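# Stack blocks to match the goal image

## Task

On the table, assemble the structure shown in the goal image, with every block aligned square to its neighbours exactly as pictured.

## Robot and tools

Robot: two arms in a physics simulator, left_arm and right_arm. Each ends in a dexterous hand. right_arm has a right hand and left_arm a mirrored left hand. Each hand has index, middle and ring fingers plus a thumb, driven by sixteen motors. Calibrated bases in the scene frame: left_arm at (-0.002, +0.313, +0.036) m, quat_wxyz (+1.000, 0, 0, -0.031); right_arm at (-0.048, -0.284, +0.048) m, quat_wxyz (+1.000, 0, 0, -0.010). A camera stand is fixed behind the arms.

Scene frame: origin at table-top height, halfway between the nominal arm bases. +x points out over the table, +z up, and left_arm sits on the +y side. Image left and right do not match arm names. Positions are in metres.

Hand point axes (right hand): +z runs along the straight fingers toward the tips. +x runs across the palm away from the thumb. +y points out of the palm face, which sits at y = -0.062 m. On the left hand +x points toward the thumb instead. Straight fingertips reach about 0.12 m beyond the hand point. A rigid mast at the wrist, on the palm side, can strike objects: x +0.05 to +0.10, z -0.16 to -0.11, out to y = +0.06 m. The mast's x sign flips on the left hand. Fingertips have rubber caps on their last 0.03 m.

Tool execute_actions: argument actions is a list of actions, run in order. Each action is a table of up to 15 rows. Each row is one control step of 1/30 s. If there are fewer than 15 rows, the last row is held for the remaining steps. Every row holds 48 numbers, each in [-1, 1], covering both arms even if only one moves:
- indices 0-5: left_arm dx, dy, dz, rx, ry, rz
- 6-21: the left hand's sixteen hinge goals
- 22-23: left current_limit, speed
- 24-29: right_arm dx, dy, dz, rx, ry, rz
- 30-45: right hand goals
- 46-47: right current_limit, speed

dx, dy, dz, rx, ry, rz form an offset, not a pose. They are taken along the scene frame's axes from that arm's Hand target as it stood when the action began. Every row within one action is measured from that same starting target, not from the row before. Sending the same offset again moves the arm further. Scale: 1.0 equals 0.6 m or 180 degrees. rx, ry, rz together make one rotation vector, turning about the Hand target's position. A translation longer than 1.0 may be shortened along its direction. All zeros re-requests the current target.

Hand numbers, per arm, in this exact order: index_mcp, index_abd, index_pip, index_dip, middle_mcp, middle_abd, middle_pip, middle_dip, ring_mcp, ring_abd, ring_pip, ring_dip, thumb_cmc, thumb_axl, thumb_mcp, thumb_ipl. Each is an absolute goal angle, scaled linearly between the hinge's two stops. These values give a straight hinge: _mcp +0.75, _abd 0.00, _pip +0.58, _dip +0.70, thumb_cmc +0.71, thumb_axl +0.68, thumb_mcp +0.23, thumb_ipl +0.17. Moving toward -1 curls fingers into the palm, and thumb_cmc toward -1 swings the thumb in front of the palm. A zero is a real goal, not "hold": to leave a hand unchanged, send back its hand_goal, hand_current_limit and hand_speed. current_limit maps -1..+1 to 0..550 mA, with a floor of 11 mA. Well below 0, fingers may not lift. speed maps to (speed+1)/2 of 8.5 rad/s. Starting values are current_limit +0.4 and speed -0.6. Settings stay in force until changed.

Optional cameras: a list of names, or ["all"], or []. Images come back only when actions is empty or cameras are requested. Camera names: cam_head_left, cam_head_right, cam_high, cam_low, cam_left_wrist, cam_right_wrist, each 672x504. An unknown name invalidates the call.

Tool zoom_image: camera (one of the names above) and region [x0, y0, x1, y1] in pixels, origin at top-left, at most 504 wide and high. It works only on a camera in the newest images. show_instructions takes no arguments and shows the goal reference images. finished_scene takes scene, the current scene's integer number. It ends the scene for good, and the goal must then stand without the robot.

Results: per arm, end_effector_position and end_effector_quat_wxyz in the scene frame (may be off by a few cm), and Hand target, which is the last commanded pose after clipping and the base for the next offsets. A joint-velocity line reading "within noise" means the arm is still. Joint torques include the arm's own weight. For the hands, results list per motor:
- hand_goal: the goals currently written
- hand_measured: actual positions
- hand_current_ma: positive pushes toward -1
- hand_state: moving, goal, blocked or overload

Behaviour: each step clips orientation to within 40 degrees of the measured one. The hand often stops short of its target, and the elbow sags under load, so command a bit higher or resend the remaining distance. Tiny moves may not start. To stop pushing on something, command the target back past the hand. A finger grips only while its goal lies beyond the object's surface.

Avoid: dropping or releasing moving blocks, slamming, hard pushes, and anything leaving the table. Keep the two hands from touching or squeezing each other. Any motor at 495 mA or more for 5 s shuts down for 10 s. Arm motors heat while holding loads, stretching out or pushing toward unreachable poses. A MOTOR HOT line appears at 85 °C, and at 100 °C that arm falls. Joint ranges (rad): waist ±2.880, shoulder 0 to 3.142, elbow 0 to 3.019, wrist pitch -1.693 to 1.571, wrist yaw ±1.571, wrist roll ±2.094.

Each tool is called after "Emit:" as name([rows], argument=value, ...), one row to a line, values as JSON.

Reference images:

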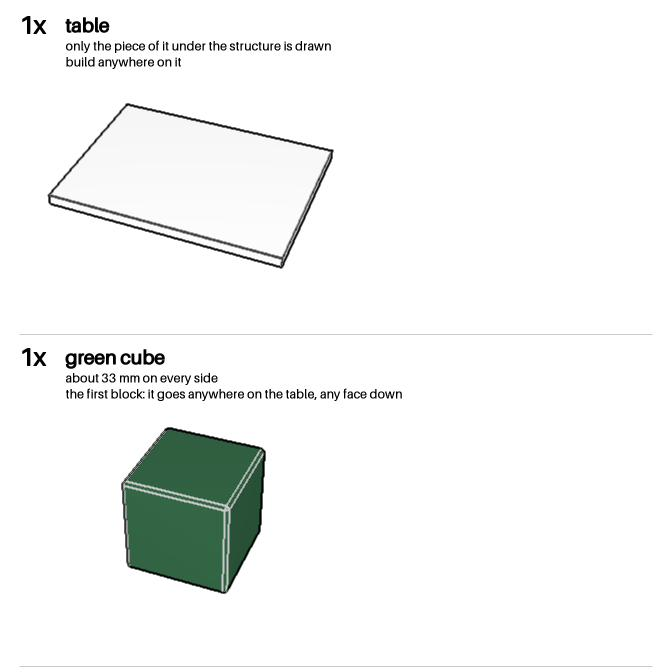

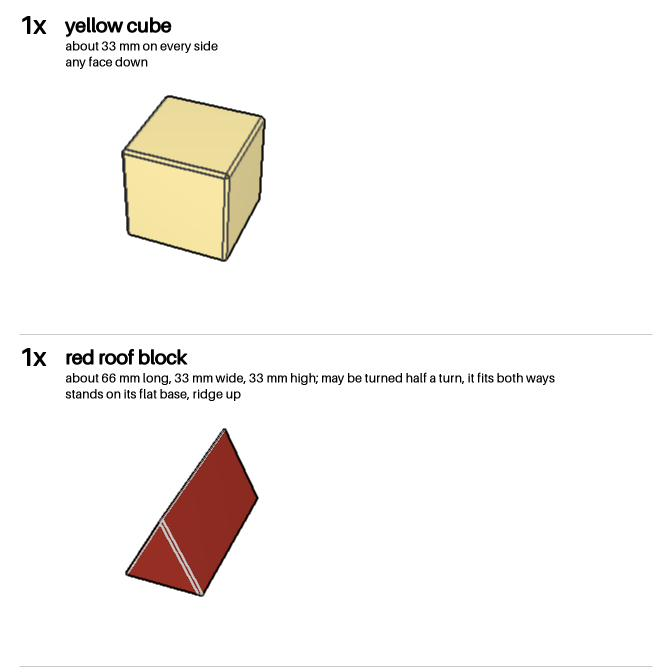

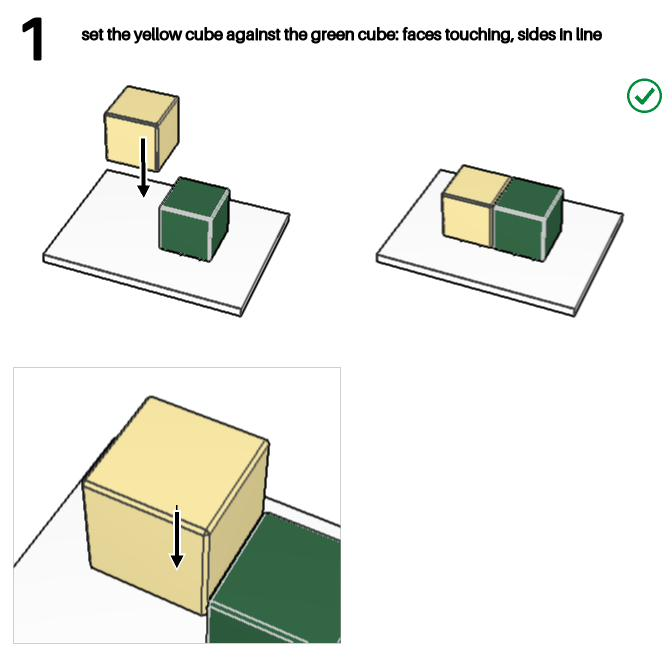

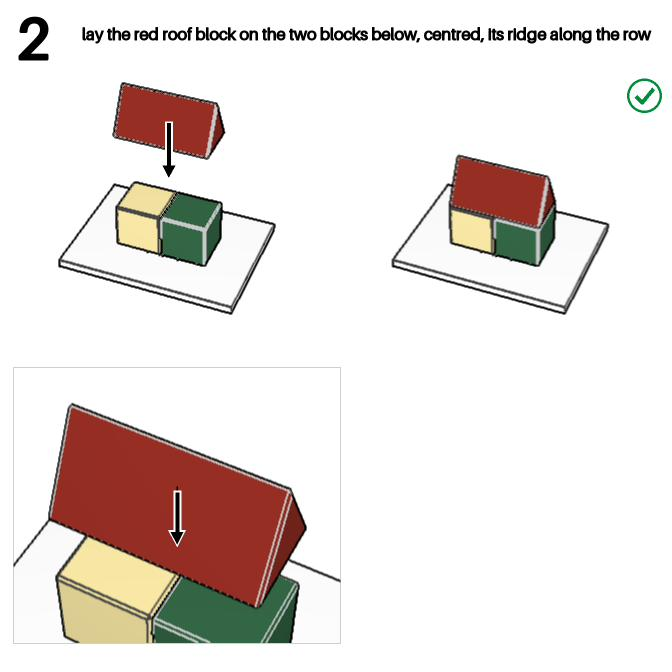

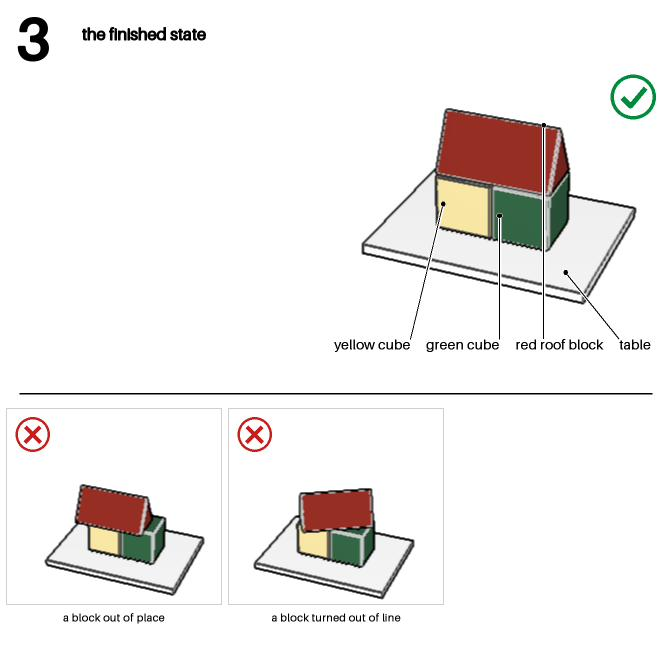

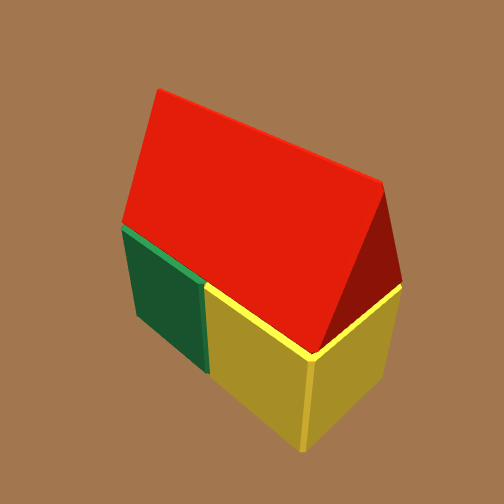

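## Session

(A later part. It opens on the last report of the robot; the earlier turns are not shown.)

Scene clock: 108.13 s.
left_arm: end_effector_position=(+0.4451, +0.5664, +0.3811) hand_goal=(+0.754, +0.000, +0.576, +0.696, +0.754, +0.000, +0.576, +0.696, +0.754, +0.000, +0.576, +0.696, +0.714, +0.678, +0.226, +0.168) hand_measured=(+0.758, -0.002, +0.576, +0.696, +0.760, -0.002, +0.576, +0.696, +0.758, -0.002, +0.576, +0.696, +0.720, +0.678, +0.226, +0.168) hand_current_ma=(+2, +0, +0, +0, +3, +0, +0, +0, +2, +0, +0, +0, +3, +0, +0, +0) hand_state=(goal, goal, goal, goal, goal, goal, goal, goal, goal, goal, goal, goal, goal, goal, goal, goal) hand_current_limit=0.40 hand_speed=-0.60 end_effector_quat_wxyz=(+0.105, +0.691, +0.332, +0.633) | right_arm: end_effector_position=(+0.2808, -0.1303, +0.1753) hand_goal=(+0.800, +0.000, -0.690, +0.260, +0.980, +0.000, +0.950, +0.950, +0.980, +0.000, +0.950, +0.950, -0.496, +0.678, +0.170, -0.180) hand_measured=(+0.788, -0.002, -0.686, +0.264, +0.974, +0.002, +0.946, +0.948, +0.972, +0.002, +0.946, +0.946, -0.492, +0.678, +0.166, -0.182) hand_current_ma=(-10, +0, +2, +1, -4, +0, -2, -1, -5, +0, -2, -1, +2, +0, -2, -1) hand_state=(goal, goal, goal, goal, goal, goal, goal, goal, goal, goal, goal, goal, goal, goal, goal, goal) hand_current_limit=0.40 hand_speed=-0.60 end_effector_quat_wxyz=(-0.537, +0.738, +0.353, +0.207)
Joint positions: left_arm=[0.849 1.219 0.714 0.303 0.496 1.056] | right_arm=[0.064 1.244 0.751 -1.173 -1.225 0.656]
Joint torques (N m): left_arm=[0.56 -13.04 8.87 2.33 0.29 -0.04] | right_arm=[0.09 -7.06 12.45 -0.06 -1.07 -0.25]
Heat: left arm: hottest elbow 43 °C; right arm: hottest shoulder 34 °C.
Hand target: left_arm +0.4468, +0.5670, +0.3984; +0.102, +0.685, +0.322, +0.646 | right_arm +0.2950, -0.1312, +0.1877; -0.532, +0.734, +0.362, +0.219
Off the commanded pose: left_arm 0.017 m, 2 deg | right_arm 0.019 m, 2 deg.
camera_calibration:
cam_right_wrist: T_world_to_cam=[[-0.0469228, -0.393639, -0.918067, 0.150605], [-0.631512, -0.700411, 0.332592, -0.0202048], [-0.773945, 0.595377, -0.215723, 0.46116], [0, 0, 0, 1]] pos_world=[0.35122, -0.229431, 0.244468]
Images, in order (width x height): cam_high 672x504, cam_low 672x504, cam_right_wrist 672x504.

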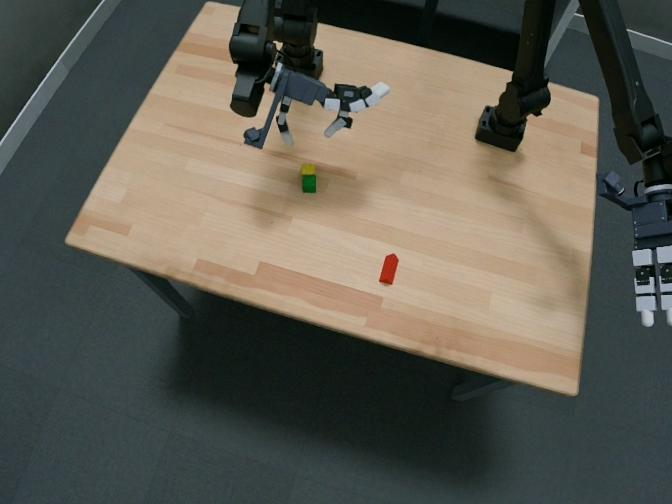

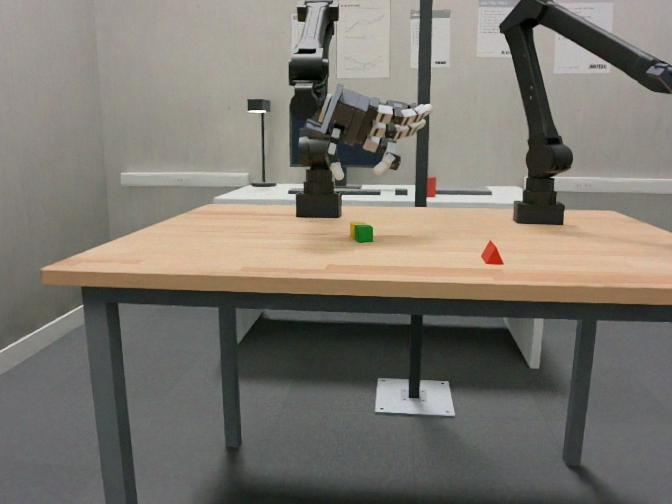

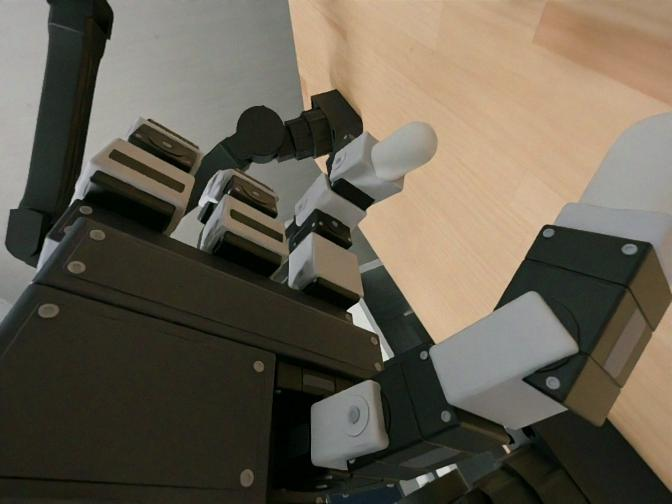

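Emit:
execute_actions(actions=[])

Scene clock: 110.93 s.
left_arm: end_effector_position=(+0.4451, +0.5664, +0.3811) hand_goal=(+0.754, +0.000, +0.576, +0.696, +0.754, +0.000, +0.576, +0.696, +0.754, +0.000, +0.576, +0.696, +0.714, +0.678, +0.226, +0.168) hand_measured=(+0.758, -0.002, +0.576, +0.696, +0.760, -0.002, +0.576, +0.696, +0.758, -0.002, +0.576, +0.696, +0.720, +0.678, +0.226, +0.168) hand_current_ma=(+2, +0, +0, +0, +3, +0, +0, +0, +2, +0, +0, +0, +3, +0, +0, +0) hand_state=(goal, goal, goal, goal, goal, goal, goal, goal, goal, goal, goal, goal, goal, goal, goal, goal) hand_current_limit=0.40 hand_speed=-0.60 end_effector_quat_wxyz=(+0.105, +0.691, +0.332, +0.633) | right_arm: end_effector_position=(+0.2809, -0.1303, +0.1754) hand_goal=(+0.800, +0.000, -0.690, +0.260, +0.980, +0.000, +0.950, +0.950, +0.980, +0.000, +0.950, +0.950, -0.496, +0.678, +0.170, -0.180) hand_measured=(+0.788, -0.002, -0.686, +0.264, +0.974, +0.002, +0.946, +0.948, +0.972, +0.002, +0.946, +0.946, -0.492, +0.678, +0.166, -0.182) hand_current_ma=(-10, +0, +2, +1, -4, +0, -2, -1, -5, +0, -2, -1, +2, +0, -2, -1) hand_state=(goal, goal, goal, goal, goal, goal, goal, goal, goal, goal, goal, goal, goal, goal, goal, goal) hand_current_limit=0.40 hand_speed=-0.60 end_effector_quat_wxyz=(-0.537, +0.737, +0.353, +0.207)
Joint positions: left_arm=[0.849 1.219 0.714 0.303 0.496 1.056] | right_arm=[0.064 1.244 0.751 -1.173 -1.225 0.655]
Joint velocities: within noise
Joint torques (N m): left_arm=[0.56 -13.04 8.85 2.37 0.29 -0.04] | right_arm=[-0.5 -7.06 12.51 0.05 -1.05 -0.22]
Heat: left arm: hottest elbow 43 °C; right arm: hottest elbow 35 °C.
Hand target: left_arm +0.4468, +0.5670, +0.3984; +0.102, +0.685, +0.322, +0.646 | right_arm +0.2950, -0.1312, +0.1877; -0.532, +0.734, +0.362, +0.219
Off the commanded pose: left_arm 0.017 m, 2 deg | right_arm 0.019 m, 2 deg.
camera_calibration:
cam_left_wrist: T_world_to_cam=[[-0.184655, 0.00635038, -0.982783, 0.419822], [-0.856502, 0.489366, 0.16409, -0.00030696], [0.481983, 0.872055, -0.0849247, -0.55], [0, 0, 0, 1]] pos_world=[0.34235, 0.477115, 0.365935]
cam_right_wrist: T_world_to_cam=[[-0.0461668, -0.393579, -0.918131, 0.150371], [-0.631603, -0.700573, 0.332077, -0.0200847], [-0.773916, 0.595225, -0.216242, 0.461242], [0, 0, 0, 1]] pos_world=[0.351219, -0.229431, 0.24447]

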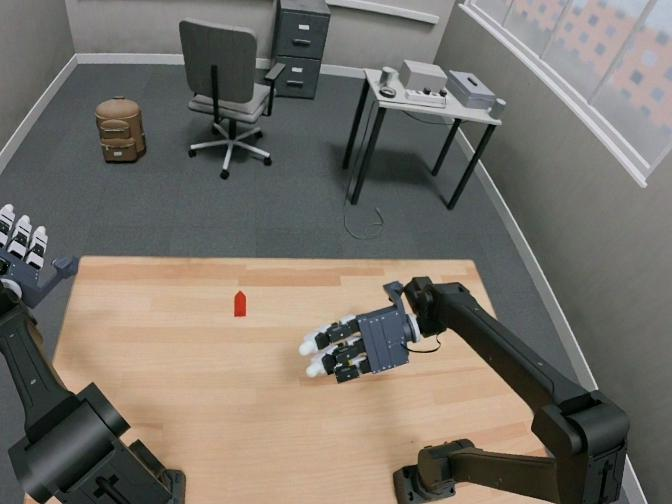

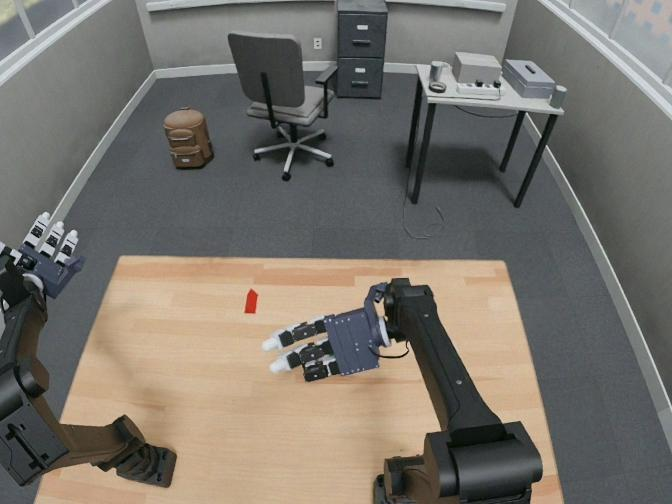

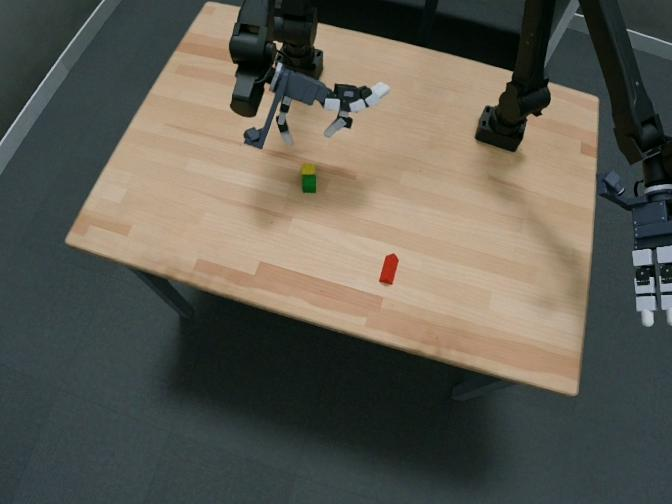

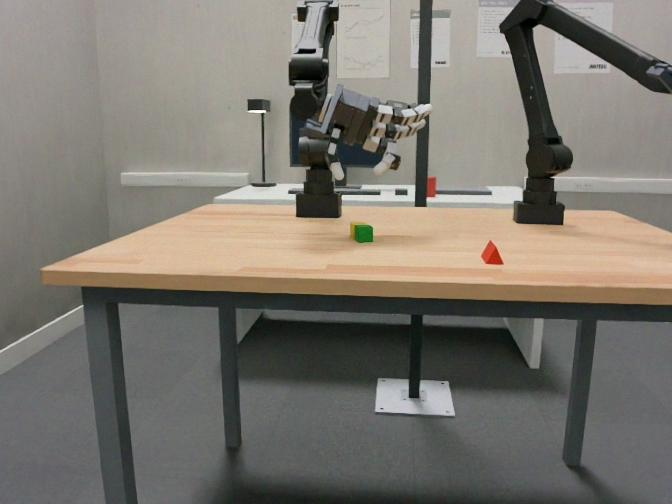

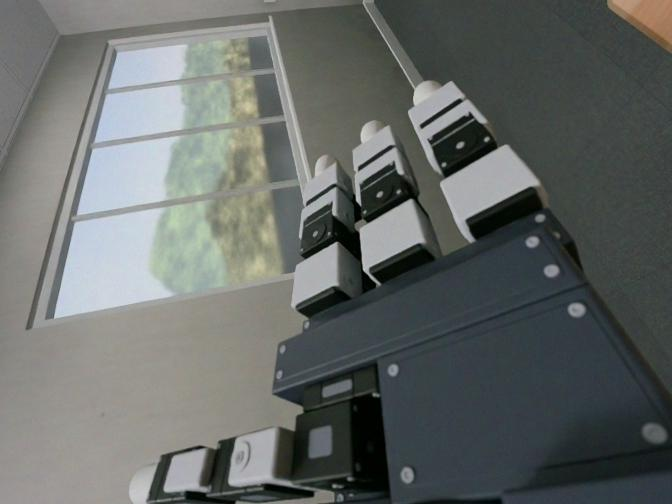

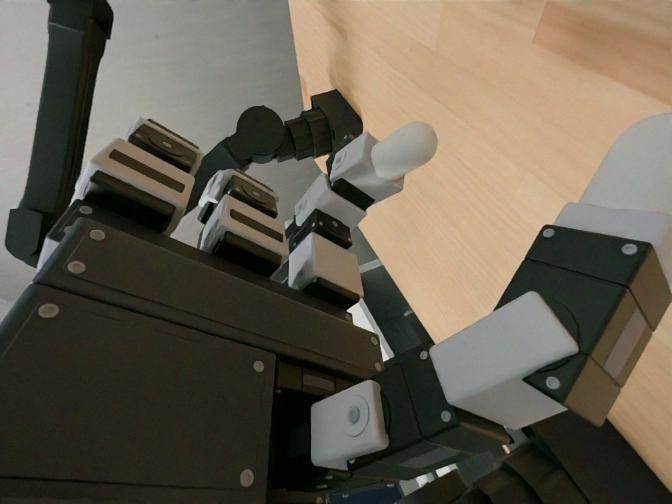

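Emit:
zoom_image(camera="cam_high", region=[280, 150, 340, 210])

Emit:
zoom_image(camera="cam_high", region=[360, 240, 420, 300])

Emit:
zoom_image(camera="cam_low", region=[460, 225, 520, 285])

Scaled by 8.400 from the camera's 672x504 image, which has a finer 960x720 frame.

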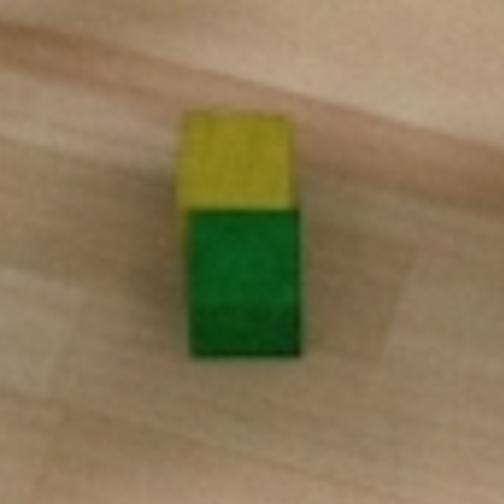

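Scaled by 8.400 from the camera's 672x504 image, which has a finer 960x720 frame.

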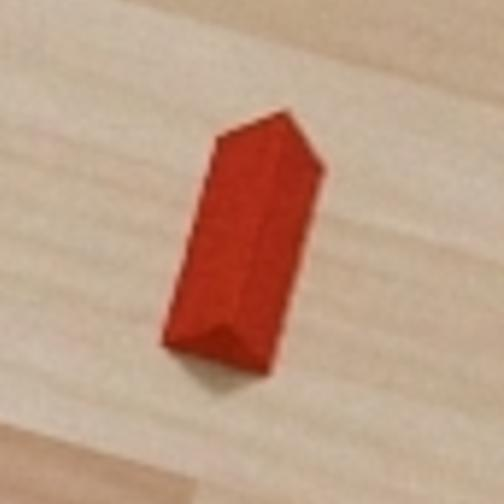

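Scaled by 8.400 from the camera's 672x504 image, which has a finer 960x720 frame.

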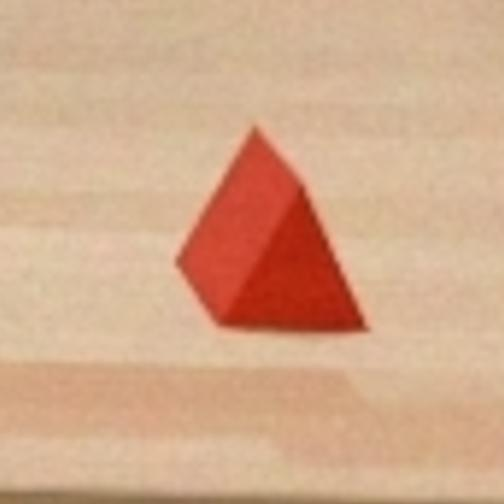

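Emit:
zoom_image(camera="cam_low", region=[330, 205, 390, 265])

Scaled by 8.400 from the camera's 672x504 image, which has a finer 960x720 frame.

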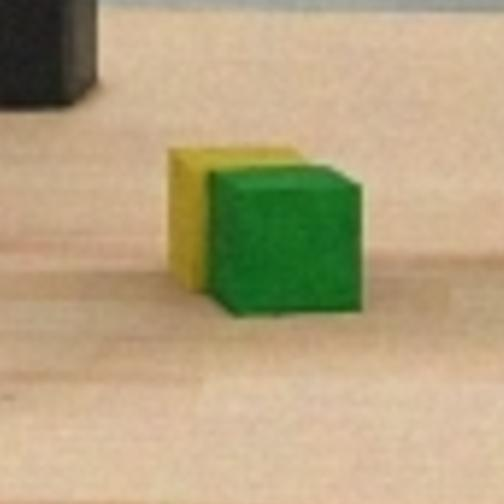

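Emit:
execute_actions([
  [[0,0,0,0,0,0,0.754,0,0.576,0.696,0.754,0,0.576,0.696,0.754,0,0.576,0.696,0.714,0.678,0.226,0.168,0.4,-0.6,0.0427,0.0561,-0.0037,-0.00305,-0.00091,-0.01665,0.8,0,-0.69,0.26,0.98,0,0.95,0.95,0.98,0,0.95,0.95,-0.497,0.677,0.17,-0.18,0.4,-0.6]],
  [[0,0,0,0,0,0,0.754,0,0.576,0.696,0.754,0,0.576,0.696,0.754,0,0.576,0.696,0.714,0.678,0.226,0.168,0.4,-0.6,0.0427,0.0561,-0.0037,-0.00305,-0.00091,-0.01665,0.8,0,-0.69,0.26,0.98,0,0.95,0.95,0.98,0,0.95,0.95,-0.497,0.677,0.17,-0.18,0.4,-0.6]],
  [[0,0,0,0,0,0,0.754,0,0.576,0.696,0.754,0,0.576,0.696,0.754,0,0.576,0.696,0.714,0.678,0.226,0.168,0.4,-0.6,0.0427,0.0561,-0.0037,-0.00305,-0.00091,-0.01665,0.8,0,-0.69,0.26,0.98,0,0.95,0.95,0.98,0,0.95,0.95,-0.497,0.677,0.17,-0.18,0.4,-0.6]],
  [[0,0,0,0,0,0,0.754,0,0.576,0.696,0.754,0,0.576,0.696,0.754,0,0.576,0.696,0.714,0.678,0.226,0.168,0.4,-0.6,0.0427,0.0561,-0.0037,-0.00305,-0.00091,-0.01665,0.8,0,-0.69,0.26,0.98,0,0.95,0.95,0.98,0,0.95,0.95,-0.497,0.677,0.17,-0.18,0.4,-0.6]],
  [[0,0,0,0,0,0,0.754,0,0.576,0.696,0.754,0,0.576,0.696,0.754,0,0.576,0.696,0.714,0.678,0.226,0.168,0.4,-0.6,0.0427,0.0561,-0.0037,-0.00305,-0.00091,-0.01665,0.8,0,-0.69,0.26,0.98,0,0.95,0.95,0.98,0,0.95,0.95,-0.497,0.677,0.17,-0.18,0.4,-0.6]],
  [[0,0,0,0,0,0,0.754,0,0.576,0.696,0.754,0,0.576,0.696,0.754,0,0.576,0.696,0.714,0.678,0.226,0.168,0.4,-0.6,0.0427,0.0561,-0.0037,-0.00305,-0.00091,-0.01665,0.8,0,-0.69,0.26,0.98,0,0.95,0.95,0.98,0,0.95,0.95,-0.497,0.677,0.17,-0.18,0.4,-0.6]],
  [[0,0,0,0,0,0,0.754,0,0.576,0.696,0.754,0,0.576,0.696,0.754,0,0.576,0.696,0.714,0.678,0.226,0.168,0.4,-0.6,0.0427,0.0561,-0.0037,-0.00305,-0.00091,-0.01665,0.8,0,-0.69,0.26,0.98,0,0.95,0.95,0.98,0,0.95,0.95,-0.497,0.677,0.17,-0.18,0.4,-0.6]],
  [[0,0,0,0,0,0,0.754,0,0.576,0.696,0.754,0,0.576,0.696,0.754,0,0.576,0.696,0.714,0.678,0.226,0.168,0.4,-0.6,0.0427,0.0561,-0.0037,-0.00305,-0.00091,-0.01665,0.8,0,-0.69,0.26,0.98,0,0.95,0.95,0.98,0,0.95,0.95,-0.497,0.677,0.17,-0.18,0.4,-0.6]],
], cameras=["cam_high","cam_low","cam_head_right"])

Scene clock: 122.97 s.
left_arm: end_effector_position=(+0.4451, +0.5664, +0.3811) hand_goal=(+0.754, +0.000, +0.576, +0.696, +0.754, +0.000, +0.576, +0.696, +0.754, +0.000, +0.576, +0.696, +0.714, +0.678, +0.226, +0.168) hand_measured=(+0.758, -0.002, +0.576, +0.696, +0.760, -0.002, +0.576, +0.696, +0.758, -0.002, +0.576, +0.696, +0.720, +0.678, +0.226, +0.168) hand_current_ma=(+2, +0, +0, +0, +3, +0, +0, +0, +2, +0, +0, +0, +3, +0, +0, +0) hand_state=(goal, goal, goal, goal, goal, goal, goal, goal, goal, goal, goal, goal, goal, goal, goal, goal) hand_current_limit=0.40 hand_speed=-0.60 end_effector_quat_wxyz=(+0.105, +0.691, +0.332, +0.633) | right_arm: end_effector_position=(+0.4890, +0.1218, +0.1684) hand_goal=(+0.800, +0.000, -0.690, +0.260, +0.980, +0.000, +0.950, +0.950, +0.980, +0.000, +0.950, +0.950, -0.496, +0.678, +0.170, -0.180) hand_measured=(+0.792, -0.002, -0.686, +0.264, +0.974, +0.002, +0.946, +0.948, +0.972, +0.002, +0.946, +0.946, -0.492, +0.678, +0.168, -0.182) hand_current_ma=(-6, +0, +1, +1, -4, +0, -2, -1, -5, +0, -2, -1, +2, +0, -1, -1) hand_state=(goal, goal, goal, goal, goal, goal, goal, goal, goal, goal, goal, goal, goal, goal, goal, goal) hand_current_limit=0.40 hand_speed=-0.60 end_effector_quat_wxyz=(-0.438, +0.813, +0.215, +0.317)
Joint positions: left_arm=[0.849 1.219 0.714 0.303 0.496 1.056] | right_arm=[0.623 1.727 1.174 0.048 -0.539 1.981]
Joint torques (N m): left_arm=[0.56 -13.04 8.87 2.36 0.29 -0.04] | right_arm=[1.14 -15.33 15.15 2.54 -0.27 -0.07]
Heat: left arm: hottest elbow 43 °C; right arm: hottest elbow 36 °C.
Hand target: left_arm +0.4468, +0.5670, +0.3984; +0.102, +0.685, +0.322, +0.646 | right_arm +0.5000, +0.1380, +0.1698; -0.442, +0.810, +0.216, +0.319
Off the commanded pose: left_arm 0.017 m, 2 deg | right_arm 0.020 m, 1 deg.
Images, in order (width x height): cam_head_right 672x504, cam_high 672x504, cam_low 672x504.

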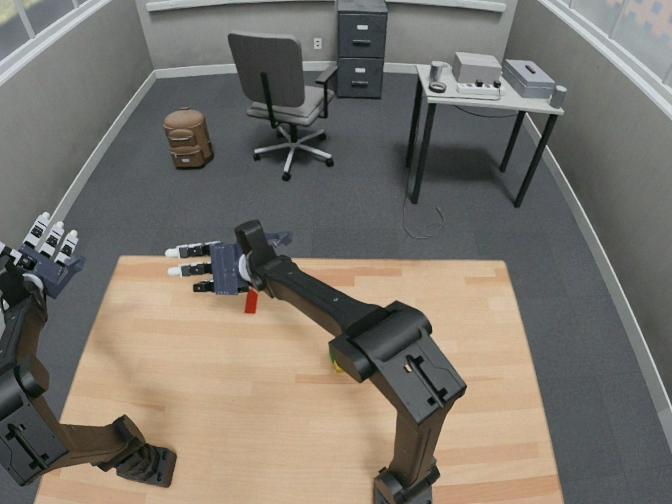

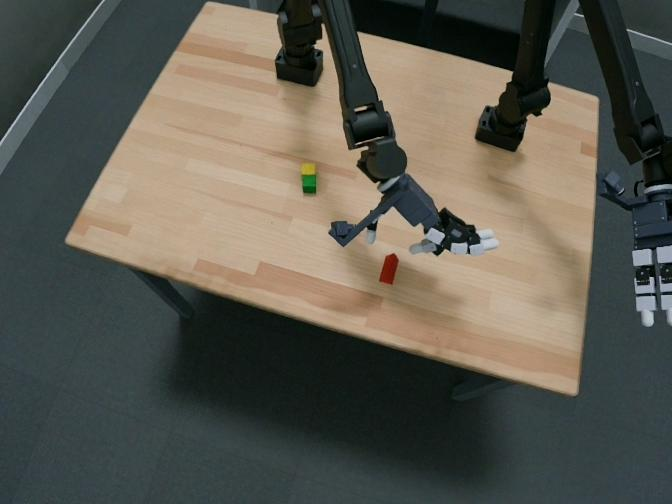

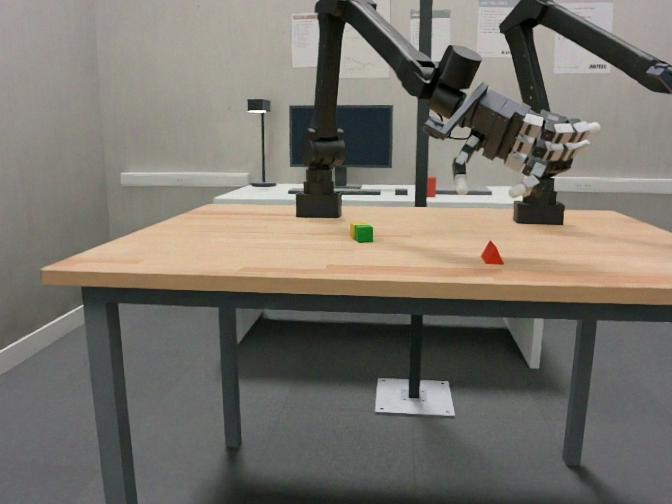

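Emit:
zoom_image(camera="cam_high", region=[350, 205, 450, 305])

Emit:
zoom_image(camera="cam_low", region=[440, 170, 540, 270])

Scaled by 5.040 from the camera's 672x504 image, which has a finer 960x720 frame.

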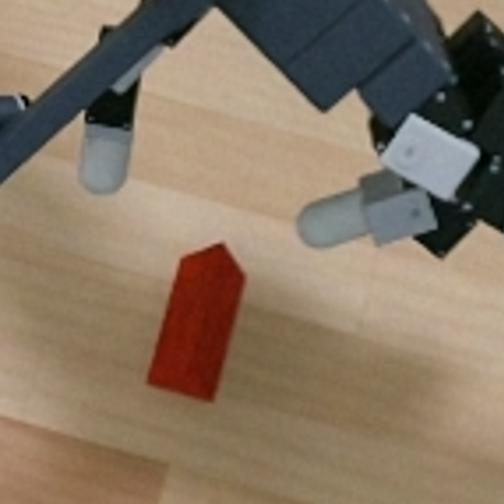

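Scaled by 5.040 from the camera's 672x504 image, which has a finer 960x720 frame.

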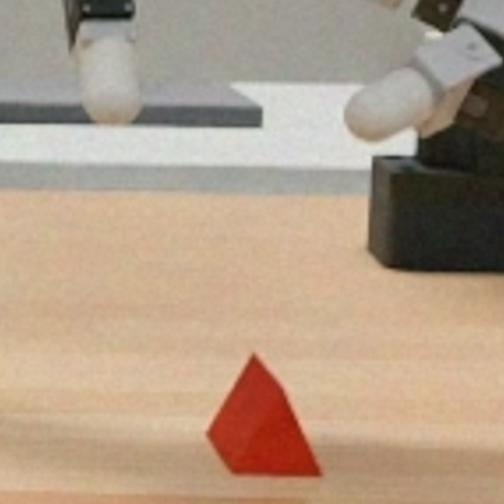

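Emit:
execute_actions([
  [[0,0,0,0,0,0,0.754,0,0.576,0.696,0.754,0,0.576,0.696,0.754,0,0.576,0.696,0.714,0.678,0.226,0.168,0.4,-0.6,0.006,0.016,-0.045,0,0,0,0.8,0,-0.69,0.26,0.98,0,0.95,0.95,0.98,0,0.95,0.95,-0.497,0.677,0.17,-0.18,0.4,-0.6]],
  [[0,0,0,0,0,0,0.754,0,0.576,0.696,0.754,0,0.576,0.696,0.754,0,0.576,0.696,0.714,0.678,0.226,0.168,0.4,-0.6,0.006,0.016,-0.055,0,0,0,0.8,0,-0.69,0.26,0.98,0,0.95,0.95,0.98,0,0.95,0.95,-0.497,0.677,0.17,-0.18,0.4,-0.6]],
], cameras=["cam_high","cam_low"])

Emit:
zoom_image(camera="cam_high", region=[350, 225, 440, 315])

Emit:
zoom_image(camera="cam_low", region=[440, 190, 530, 280])

Scene clock: 126.70 s.
left_arm: end_effector_position=(+0.4451, +0.5664, +0.3811) hand_goal=(+0.754, +0.000, +0.576, +0.696, +0.754, +0.000, +0.576, +0.696, +0.754, +0.000, +0.576, +0.696, +0.714, +0.678, +0.226, +0.168) hand_measured=(+0.758, -0.002, +0.576, +0.696, +0.760, -0.002, +0.576, +0.696, +0.758, -0.002, +0.576, +0.696, +0.720, +0.678, +0.226, +0.168) hand_current_ma=(+2, +0, +0, +0, +3, +0, +0, +0, +2, +0, +0, +0, +3, +0, +0, +0) hand_state=(goal, goal, goal, goal, goal, goal, goal, goal, goal, goal, goal, goal, goal, goal, goal, goal) hand_current_limit=0.40 hand_speed=-0.60 end_effector_quat_wxyz=(+0.105, +0.691, +0.332, +0.633) | right_arm: end_effector_position=(+0.4975, +0.1377, +0.1048) hand_goal=(+0.800, +0.000, -0.690, +0.260, +0.980, +0.000, +0.950, +0.950, +0.980, +0.000, +0.950, +0.950, -0.496, +0.678, +0.170, -0.180) hand_measured=(+0.792, -0.002, -0.686, +0.264, +0.974, +0.002, +0.946, +0.948, +0.972, +0.002, +0.946, +0.946, -0.492, +0.678, +0.168, -0.182) hand_current_ma=(-6, +0, +1, +1, -4, +0, -2, -1, -5, +0, -2, -1, +2, +0, -1, -1) hand_state=(goal, goal, goal, goal, goal, goal, goal, goal, goal, goal, goal, goal, goal, goal, goal, goal) hand_current_limit=0.40 hand_speed=-0.60 end_effector_quat_wxyz=(-0.435, +0.818, +0.212, +0.311)
Joint positions: left_arm=[0.849 1.219 0.714 0.303 0.496 1.056] | right_arm=[0.639 1.861 1.178 0.166 -0.521 1.992]
Joint torques (N m): left_arm=[0.56 -12.92 8.87 2.35 0.29 -0.04] | right_arm=[1.14 -16.44 14.09 3.06 -0.26 -0.08]
Heat: left arm: hottest elbow 43 °C; right arm: hottest elbow 37 °C.
Hand target: left_arm +0.4468, +0.5670, +0.3984; +0.102, +0.685, +0.322, +0.646 | right_arm +0.5071, +0.1573, +0.1100; -0.442, +0.810, +0.216, +0.319
Off the commanded pose: left_arm 0.017 m, 2 deg | right_arm 0.022 m, 2 deg.
Images, in order (width x height): cam_high 672x504, cam_low 672x504.

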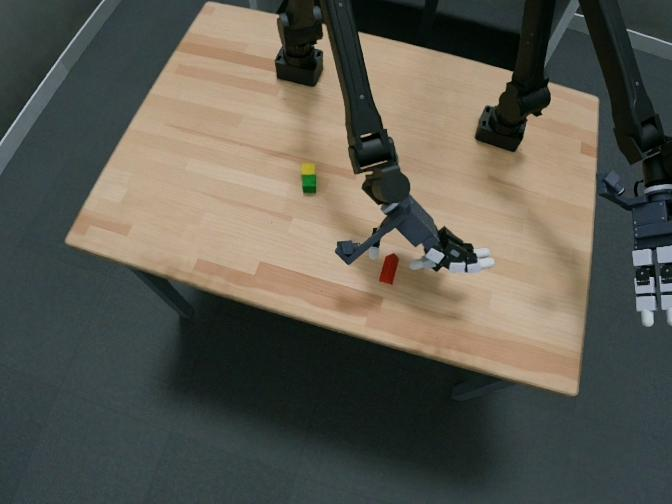

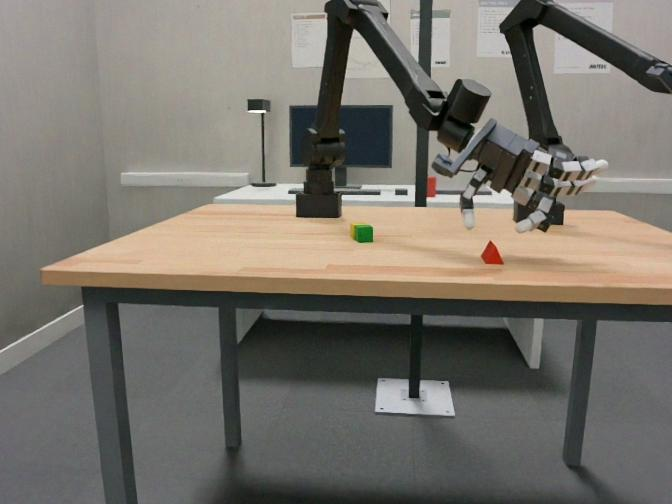

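Scaled by 5.600 from the camera's 672x504 image, which has a finer 960x720 frame.

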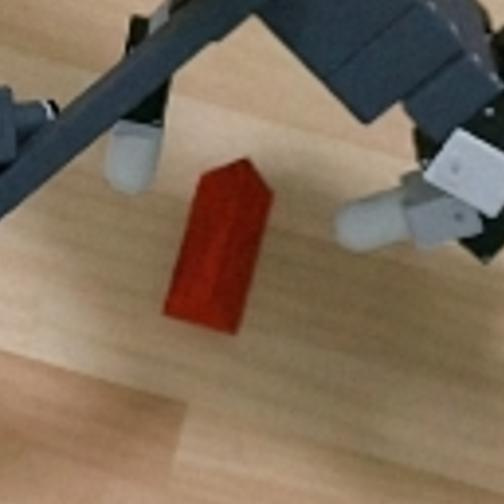

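Scaled by 5.600 from the camera's 672x504 image, which has a finer 960x720 frame.

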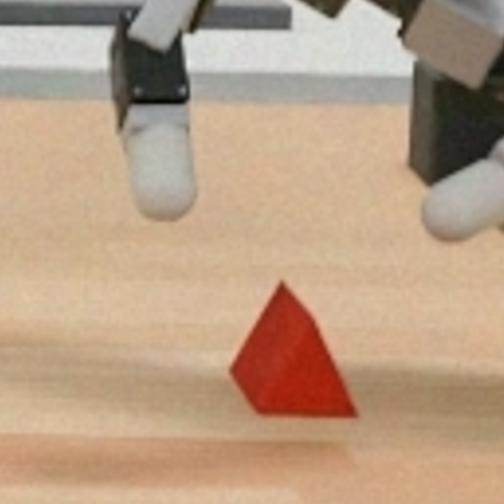

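Emit:
execute_actions([
  [[0,0,0,0,0,0,0.754,0,0.576,0.696,0.754,0,0.576,0.696,0.754,0,0.576,0.696,0.714,0.678,0.226,0.168,0.4,-0.6,-0.003,0.0065,-0.03,0,0,0,0.8,0,-0.69,0.26,0.98,0,0.95,0.95,0.98,0,0.95,0.95,-0.497,0.677,0.17,-0.18,0.4,-0.6]],
  [[0,0,0,0,0,0,0.754,0,0.576,0.696,0.754,0,0.576,0.696,0.754,0,0.576,0.696,0.714,0.678,0.226,0.168,0.4,-0.6,0,0,-0.03,0,0,0,0.8,0,-0.69,0.26,0.98,0,0.95,0.95,0.98,0,0.95,0.95,-0.497,0.677,0.17,-0.18,0.4,-0.6]],
])

Scene clock: 129.97 s.
left_arm: end_effector_position=(+0.4451, +0.5664, +0.3811) hand_goal=(+0.754, +0.000, +0.576, +0.696, +0.754, +0.000, +0.576, +0.696, +0.754, +0.000, +0.576, +0.696, +0.714, +0.678, +0.226, +0.168) hand_measured=(+0.758, -0.002, +0.576, +0.696, +0.760, -0.002, +0.576, +0.696, +0.758, -0.002, +0.576, +0.696, +0.720, +0.678, +0.226, +0.168) hand_current_ma=(+2, +0, +0, +0, +3, +0, +0, +0, +2, +0, +0, +0, +3, +0, +0, +0) hand_state=(goal, goal, goal, goal, goal, goal, goal, goal, goal, goal, goal, goal, goal, goal, goal, goal) hand_current_limit=0.40 hand_speed=-0.60 end_effector_quat_wxyz=(+0.105, +0.691, +0.332, +0.633) | right_arm: end_effector_position=(+0.5033, +0.1455, +0.0819) hand_goal=(+0.800, +0.000, -0.690, +0.260, +0.980, +0.000, +0.950, +0.950, +0.980, +0.000, +0.950, +0.950, -0.496, +0.678, +0.170, -0.180) hand_measured=(+0.792, -0.002, -0.686, +0.264, +0.974, +0.002, +0.946, +0.948, +0.972, +0.002, +0.946, +0.946, -0.492, +0.678, +0.168, -0.182) hand_current_ma=(-6, +0, +1, +1, -4, +0, -2, -1, -5, +0, -2, -1, +2, +0, -1, -1) hand_state=(goal, goal, goal, goal, goal, goal, goal, goal, goal, goal, goal, goal, goal, goal, goal, goal) hand_current_limit=0.40 hand_speed=-0.60 end_effector_quat_wxyz=(-0.438, +0.812, +0.213, +0.321)
Joint positions: left_arm=[0.849 1.219 0.714 0.303 0.496 1.056] | right_arm=[0.645 1.919 1.178 0.25 -0.514 1.996]
Joint torques (N m): left_arm=[0.56 -13.04 8.88 2.35 0.29 -0.03] | right_arm=[1.32 -16.5 12.08 3.06 -0.24 -0.06]
Heat: left arm: hottest elbow 43 °C; right arm: hottest elbow 37 °C.
Hand target: left_arm +0.4468, +0.5670, +0.3984; +0.102, +0.685, +0.322, +0.646 | right_arm +0.5053, +0.1611, +0.0738; -0.442, +0.810, +0.216, +0.319
Off the commanded pose: left_arm 0.017 m, 2 deg | right_arm 0.018 m, 1 deg.

Emit:
execute_actions([
  [[0,0,0,0,0,0,0.754,0,0.576,0.696,0.754,0,0.576,0.696,0.754,0,0.576,0.696,0.714,0.678,0.226,0.168,0.4,-0.6,-0.018,-0.0065,-0.025,0,0,0,0.8,0,-0.69,0.26,0.98,0,0.95,0.95,0.98,0,0.95,0.95,-0.497,0.677,0.17,-0.18,0.4,-0.6]],
], cameras=["cam_high","cam_low"])

Emit:
zoom_image(camera="cam_high", region=[350, 225, 440, 315])

Emit:
zoom_image(camera="cam_low", region=[440, 190, 530, 280])

Scene clock: 131.30 s.
left_arm: end_effector_position=(+0.4451, +0.5664, +0.3811) hand_goal=(+0.754, +0.000, +0.576, +0.696, +0.754, +0.000, +0.576, +0.696, +0.754, +0.000, +0.576, +0.696, +0.714, +0.678, +0.226, +0.168) hand_measured=(+0.758, -0.002, +0.576, +0.696, +0.760, -0.002, +0.576, +0.696, +0.758, -0.002, +0.576, +0.696, +0.720, +0.678, +0.226, +0.168) hand_current_ma=(+2, +0, +0, +0, +3, +0, +0, +0, +2, +0, +0, +0, +3, +0, +0, +0) hand_state=(goal, goal, goal, goal, goal, goal, goal, goal, goal, goal, goal, goal, goal, goal, goal, goal) hand_current_limit=0.40 hand_speed=-0.60 end_effector_quat_wxyz=(+0.105, +0.691, +0.332, +0.633) | right_arm: end_effector_position=(+0.5049, +0.1506, +0.0863) hand_goal=(+0.800, +0.000, -0.690, +0.260, +0.980, +0.000, +0.950, +0.950, +0.980, +0.000, +0.950, +0.950, -0.496, +0.678, +0.170, -0.180) hand_measured=(+0.792, -0.002, -0.686, +0.264, +0.974, +0.002, +0.946, +0.948, +0.972, +0.002, +0.946, +0.946, -0.492, +0.678, +0.168, -0.182) hand_current_ma=(-6, +0, +1, +1, -4, +0, -2, -1, -5, +0, -2, -1, +2, +0, -1, -1) hand_state=(goal, goal, goal, goal, goal, goal, goal, goal, goal, goal, goal, goal, goal, goal, goal, goal) hand_current_limit=0.40 hand_speed=-0.60 end_effector_quat_wxyz=(-0.443, +0.803, +0.217, +0.335)
Joint positions: left_arm=[0.849 1.219 0.714 0.303 0.496 1.056] | right_arm=[0.651 1.921 1.169 0.299 -0.509 1.998]
Joint torques (N m): left_arm=[0.62 -12.92 8.85 2.33 0.29 -0.04] | right_arm=[1.32 -16.5 8.91 3.14 -0.24 -0.07]
Heat: left arm: hottest elbow 43 °C; right arm: hottest elbow 38 °C.
Hand target: left_arm +0.4468, +0.5670, +0.3984; +0.102, +0.685, +0.322, +0.646 | right_arm +0.4946, +0.1573, +0.0590; -0.442, +0.810, +0.216, +0.319
Off the commanded pose: left_arm 0.017 m, 2 deg | right_arm 0.030 m, 2 deg.
Images, in order (width x height): cam_high 672x504, cam_low 672x504.

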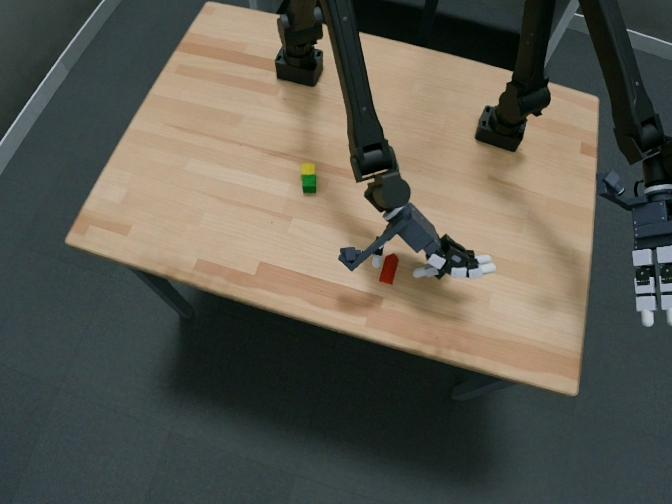

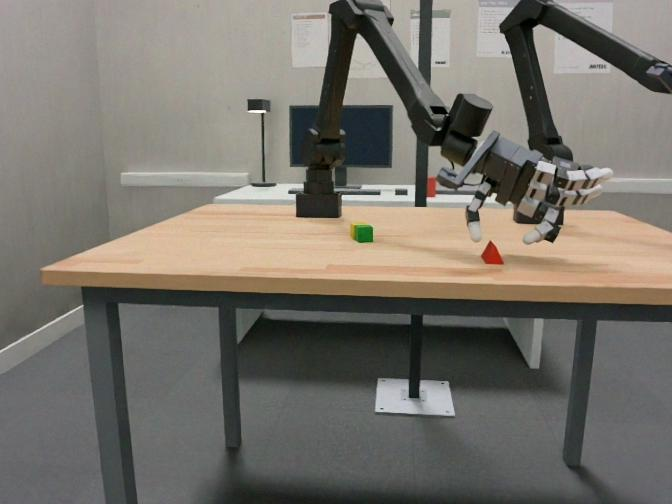

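Scaled by 5.600 from the camera's 672x504 image, which has a finer 960x720 frame.

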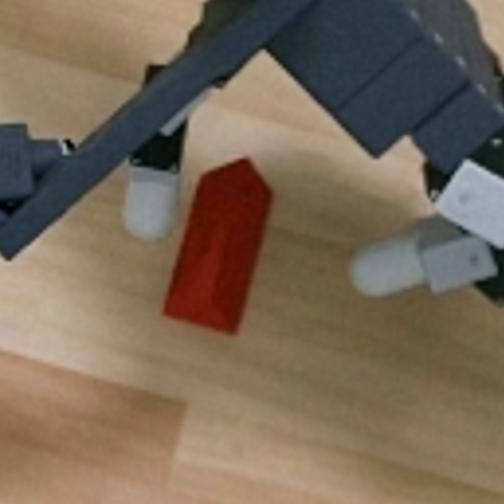

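Scaled by 5.600 from the camera's 672x504 image, which has a finer 960x720 frame.

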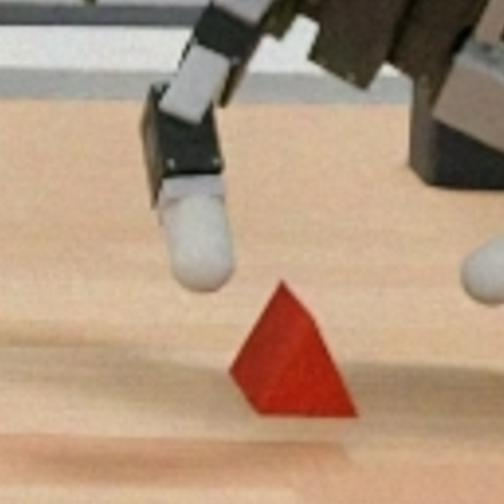

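Emit:
execute_actions([
  [[0,0,0,0,0,0,0.754,0,0.576,0.696,0.754,0,0.576,0.696,0.754,0,0.576,0.696,0.714,0.678,0.226,0.168,0.4,-0.6,0,-0.005,-0.022,0,0,0,0.8,0,-0.69,0.26,0.98,0,0.95,0.95,0.98,0,0.95,0.95,-0.497,0.677,0.17,-0.18,0.4,-0.6]],
])

Scene clock: 132.63 s.
left_arm: end_effector_position=(+0.4451, +0.5664, +0.3811) hand_goal=(+0.754, +0.000, +0.576, +0.696, +0.754, +0.000, +0.576, +0.696, +0.754, +0.000, +0.576, +0.696, +0.714, +0.678, +0.226, +0.168) hand_measured=(+0.758, -0.002, +0.576, +0.696, +0.760, -0.002, +0.576, +0.696, +0.758, -0.002, +0.576, +0.696, +0.720, +0.678, +0.226, +0.168) hand_current_ma=(+2, +0, +0, +0, +3, +0, +0, +0, +2, +0, +0, +0, +3, +0, +0, +0) hand_state=(goal, goal, goal, goal, goal, goal, goal, goal, goal, goal, goal, goal, goal, goal, goal, goal) hand_current_limit=0.40 hand_speed=-0.60 end_effector_quat_wxyz=(+0.105, +0.691, +0.332, +0.633) | right_arm: end_effector_position=(+0.5026, +0.1490, +0.0693) hand_goal=(+0.800, +0.000, -0.690, +0.260, +0.980, +0.000, +0.950, +0.950, +0.980, +0.000, +0.950, +0.950, -0.496, +0.678, +0.170, -0.180) hand_measured=(+0.792, -0.002, -0.686, +0.264, +0.974, +0.002, +0.946, +0.948, +0.972, +0.002, +0.946, +0.946, -0.492, +0.678, +0.168, -0.182) hand_current_ma=(-6, +0, +1, +1, -4, +0, -2, -1, -5, +0, -2, -1, +2, +0, -1, -1) hand_state=(goal, goal, goal, goal, goal, goal, goal, goal, goal, goal, goal, goal, goal, goal, goal, goal) hand_current_limit=0.40 hand_speed=-0.60 end_effector_quat_wxyz=(-0.442, +0.804, +0.216, +0.333)
Joint positions: left_arm=[0.849 1.219 0.714 0.303 0.496 1.056] | right_arm=[0.651 1.947 1.157 0.33 -0.509 1.998]
Joint torques (N m): left_arm=[0.56 -12.98 8.87 2.35 0.28 -0.04] | right_arm=[0.91 -16.97 8.91 3.21 -0.36 -0.09]
Heat: left arm: hottest elbow 43 °C; right arm: hottest elbow 37 °C.
Hand target: left_arm +0.4468, +0.5670, +0.3984; +0.102, +0.685, +0.322, +0.646 | right_arm +0.4946, +0.1542, +0.0456; -0.442, +0.810, +0.216, +0.319
Off the commanded pose: left_arm 0.017 m, 2 deg | right_arm 0.025 m, 2 deg.


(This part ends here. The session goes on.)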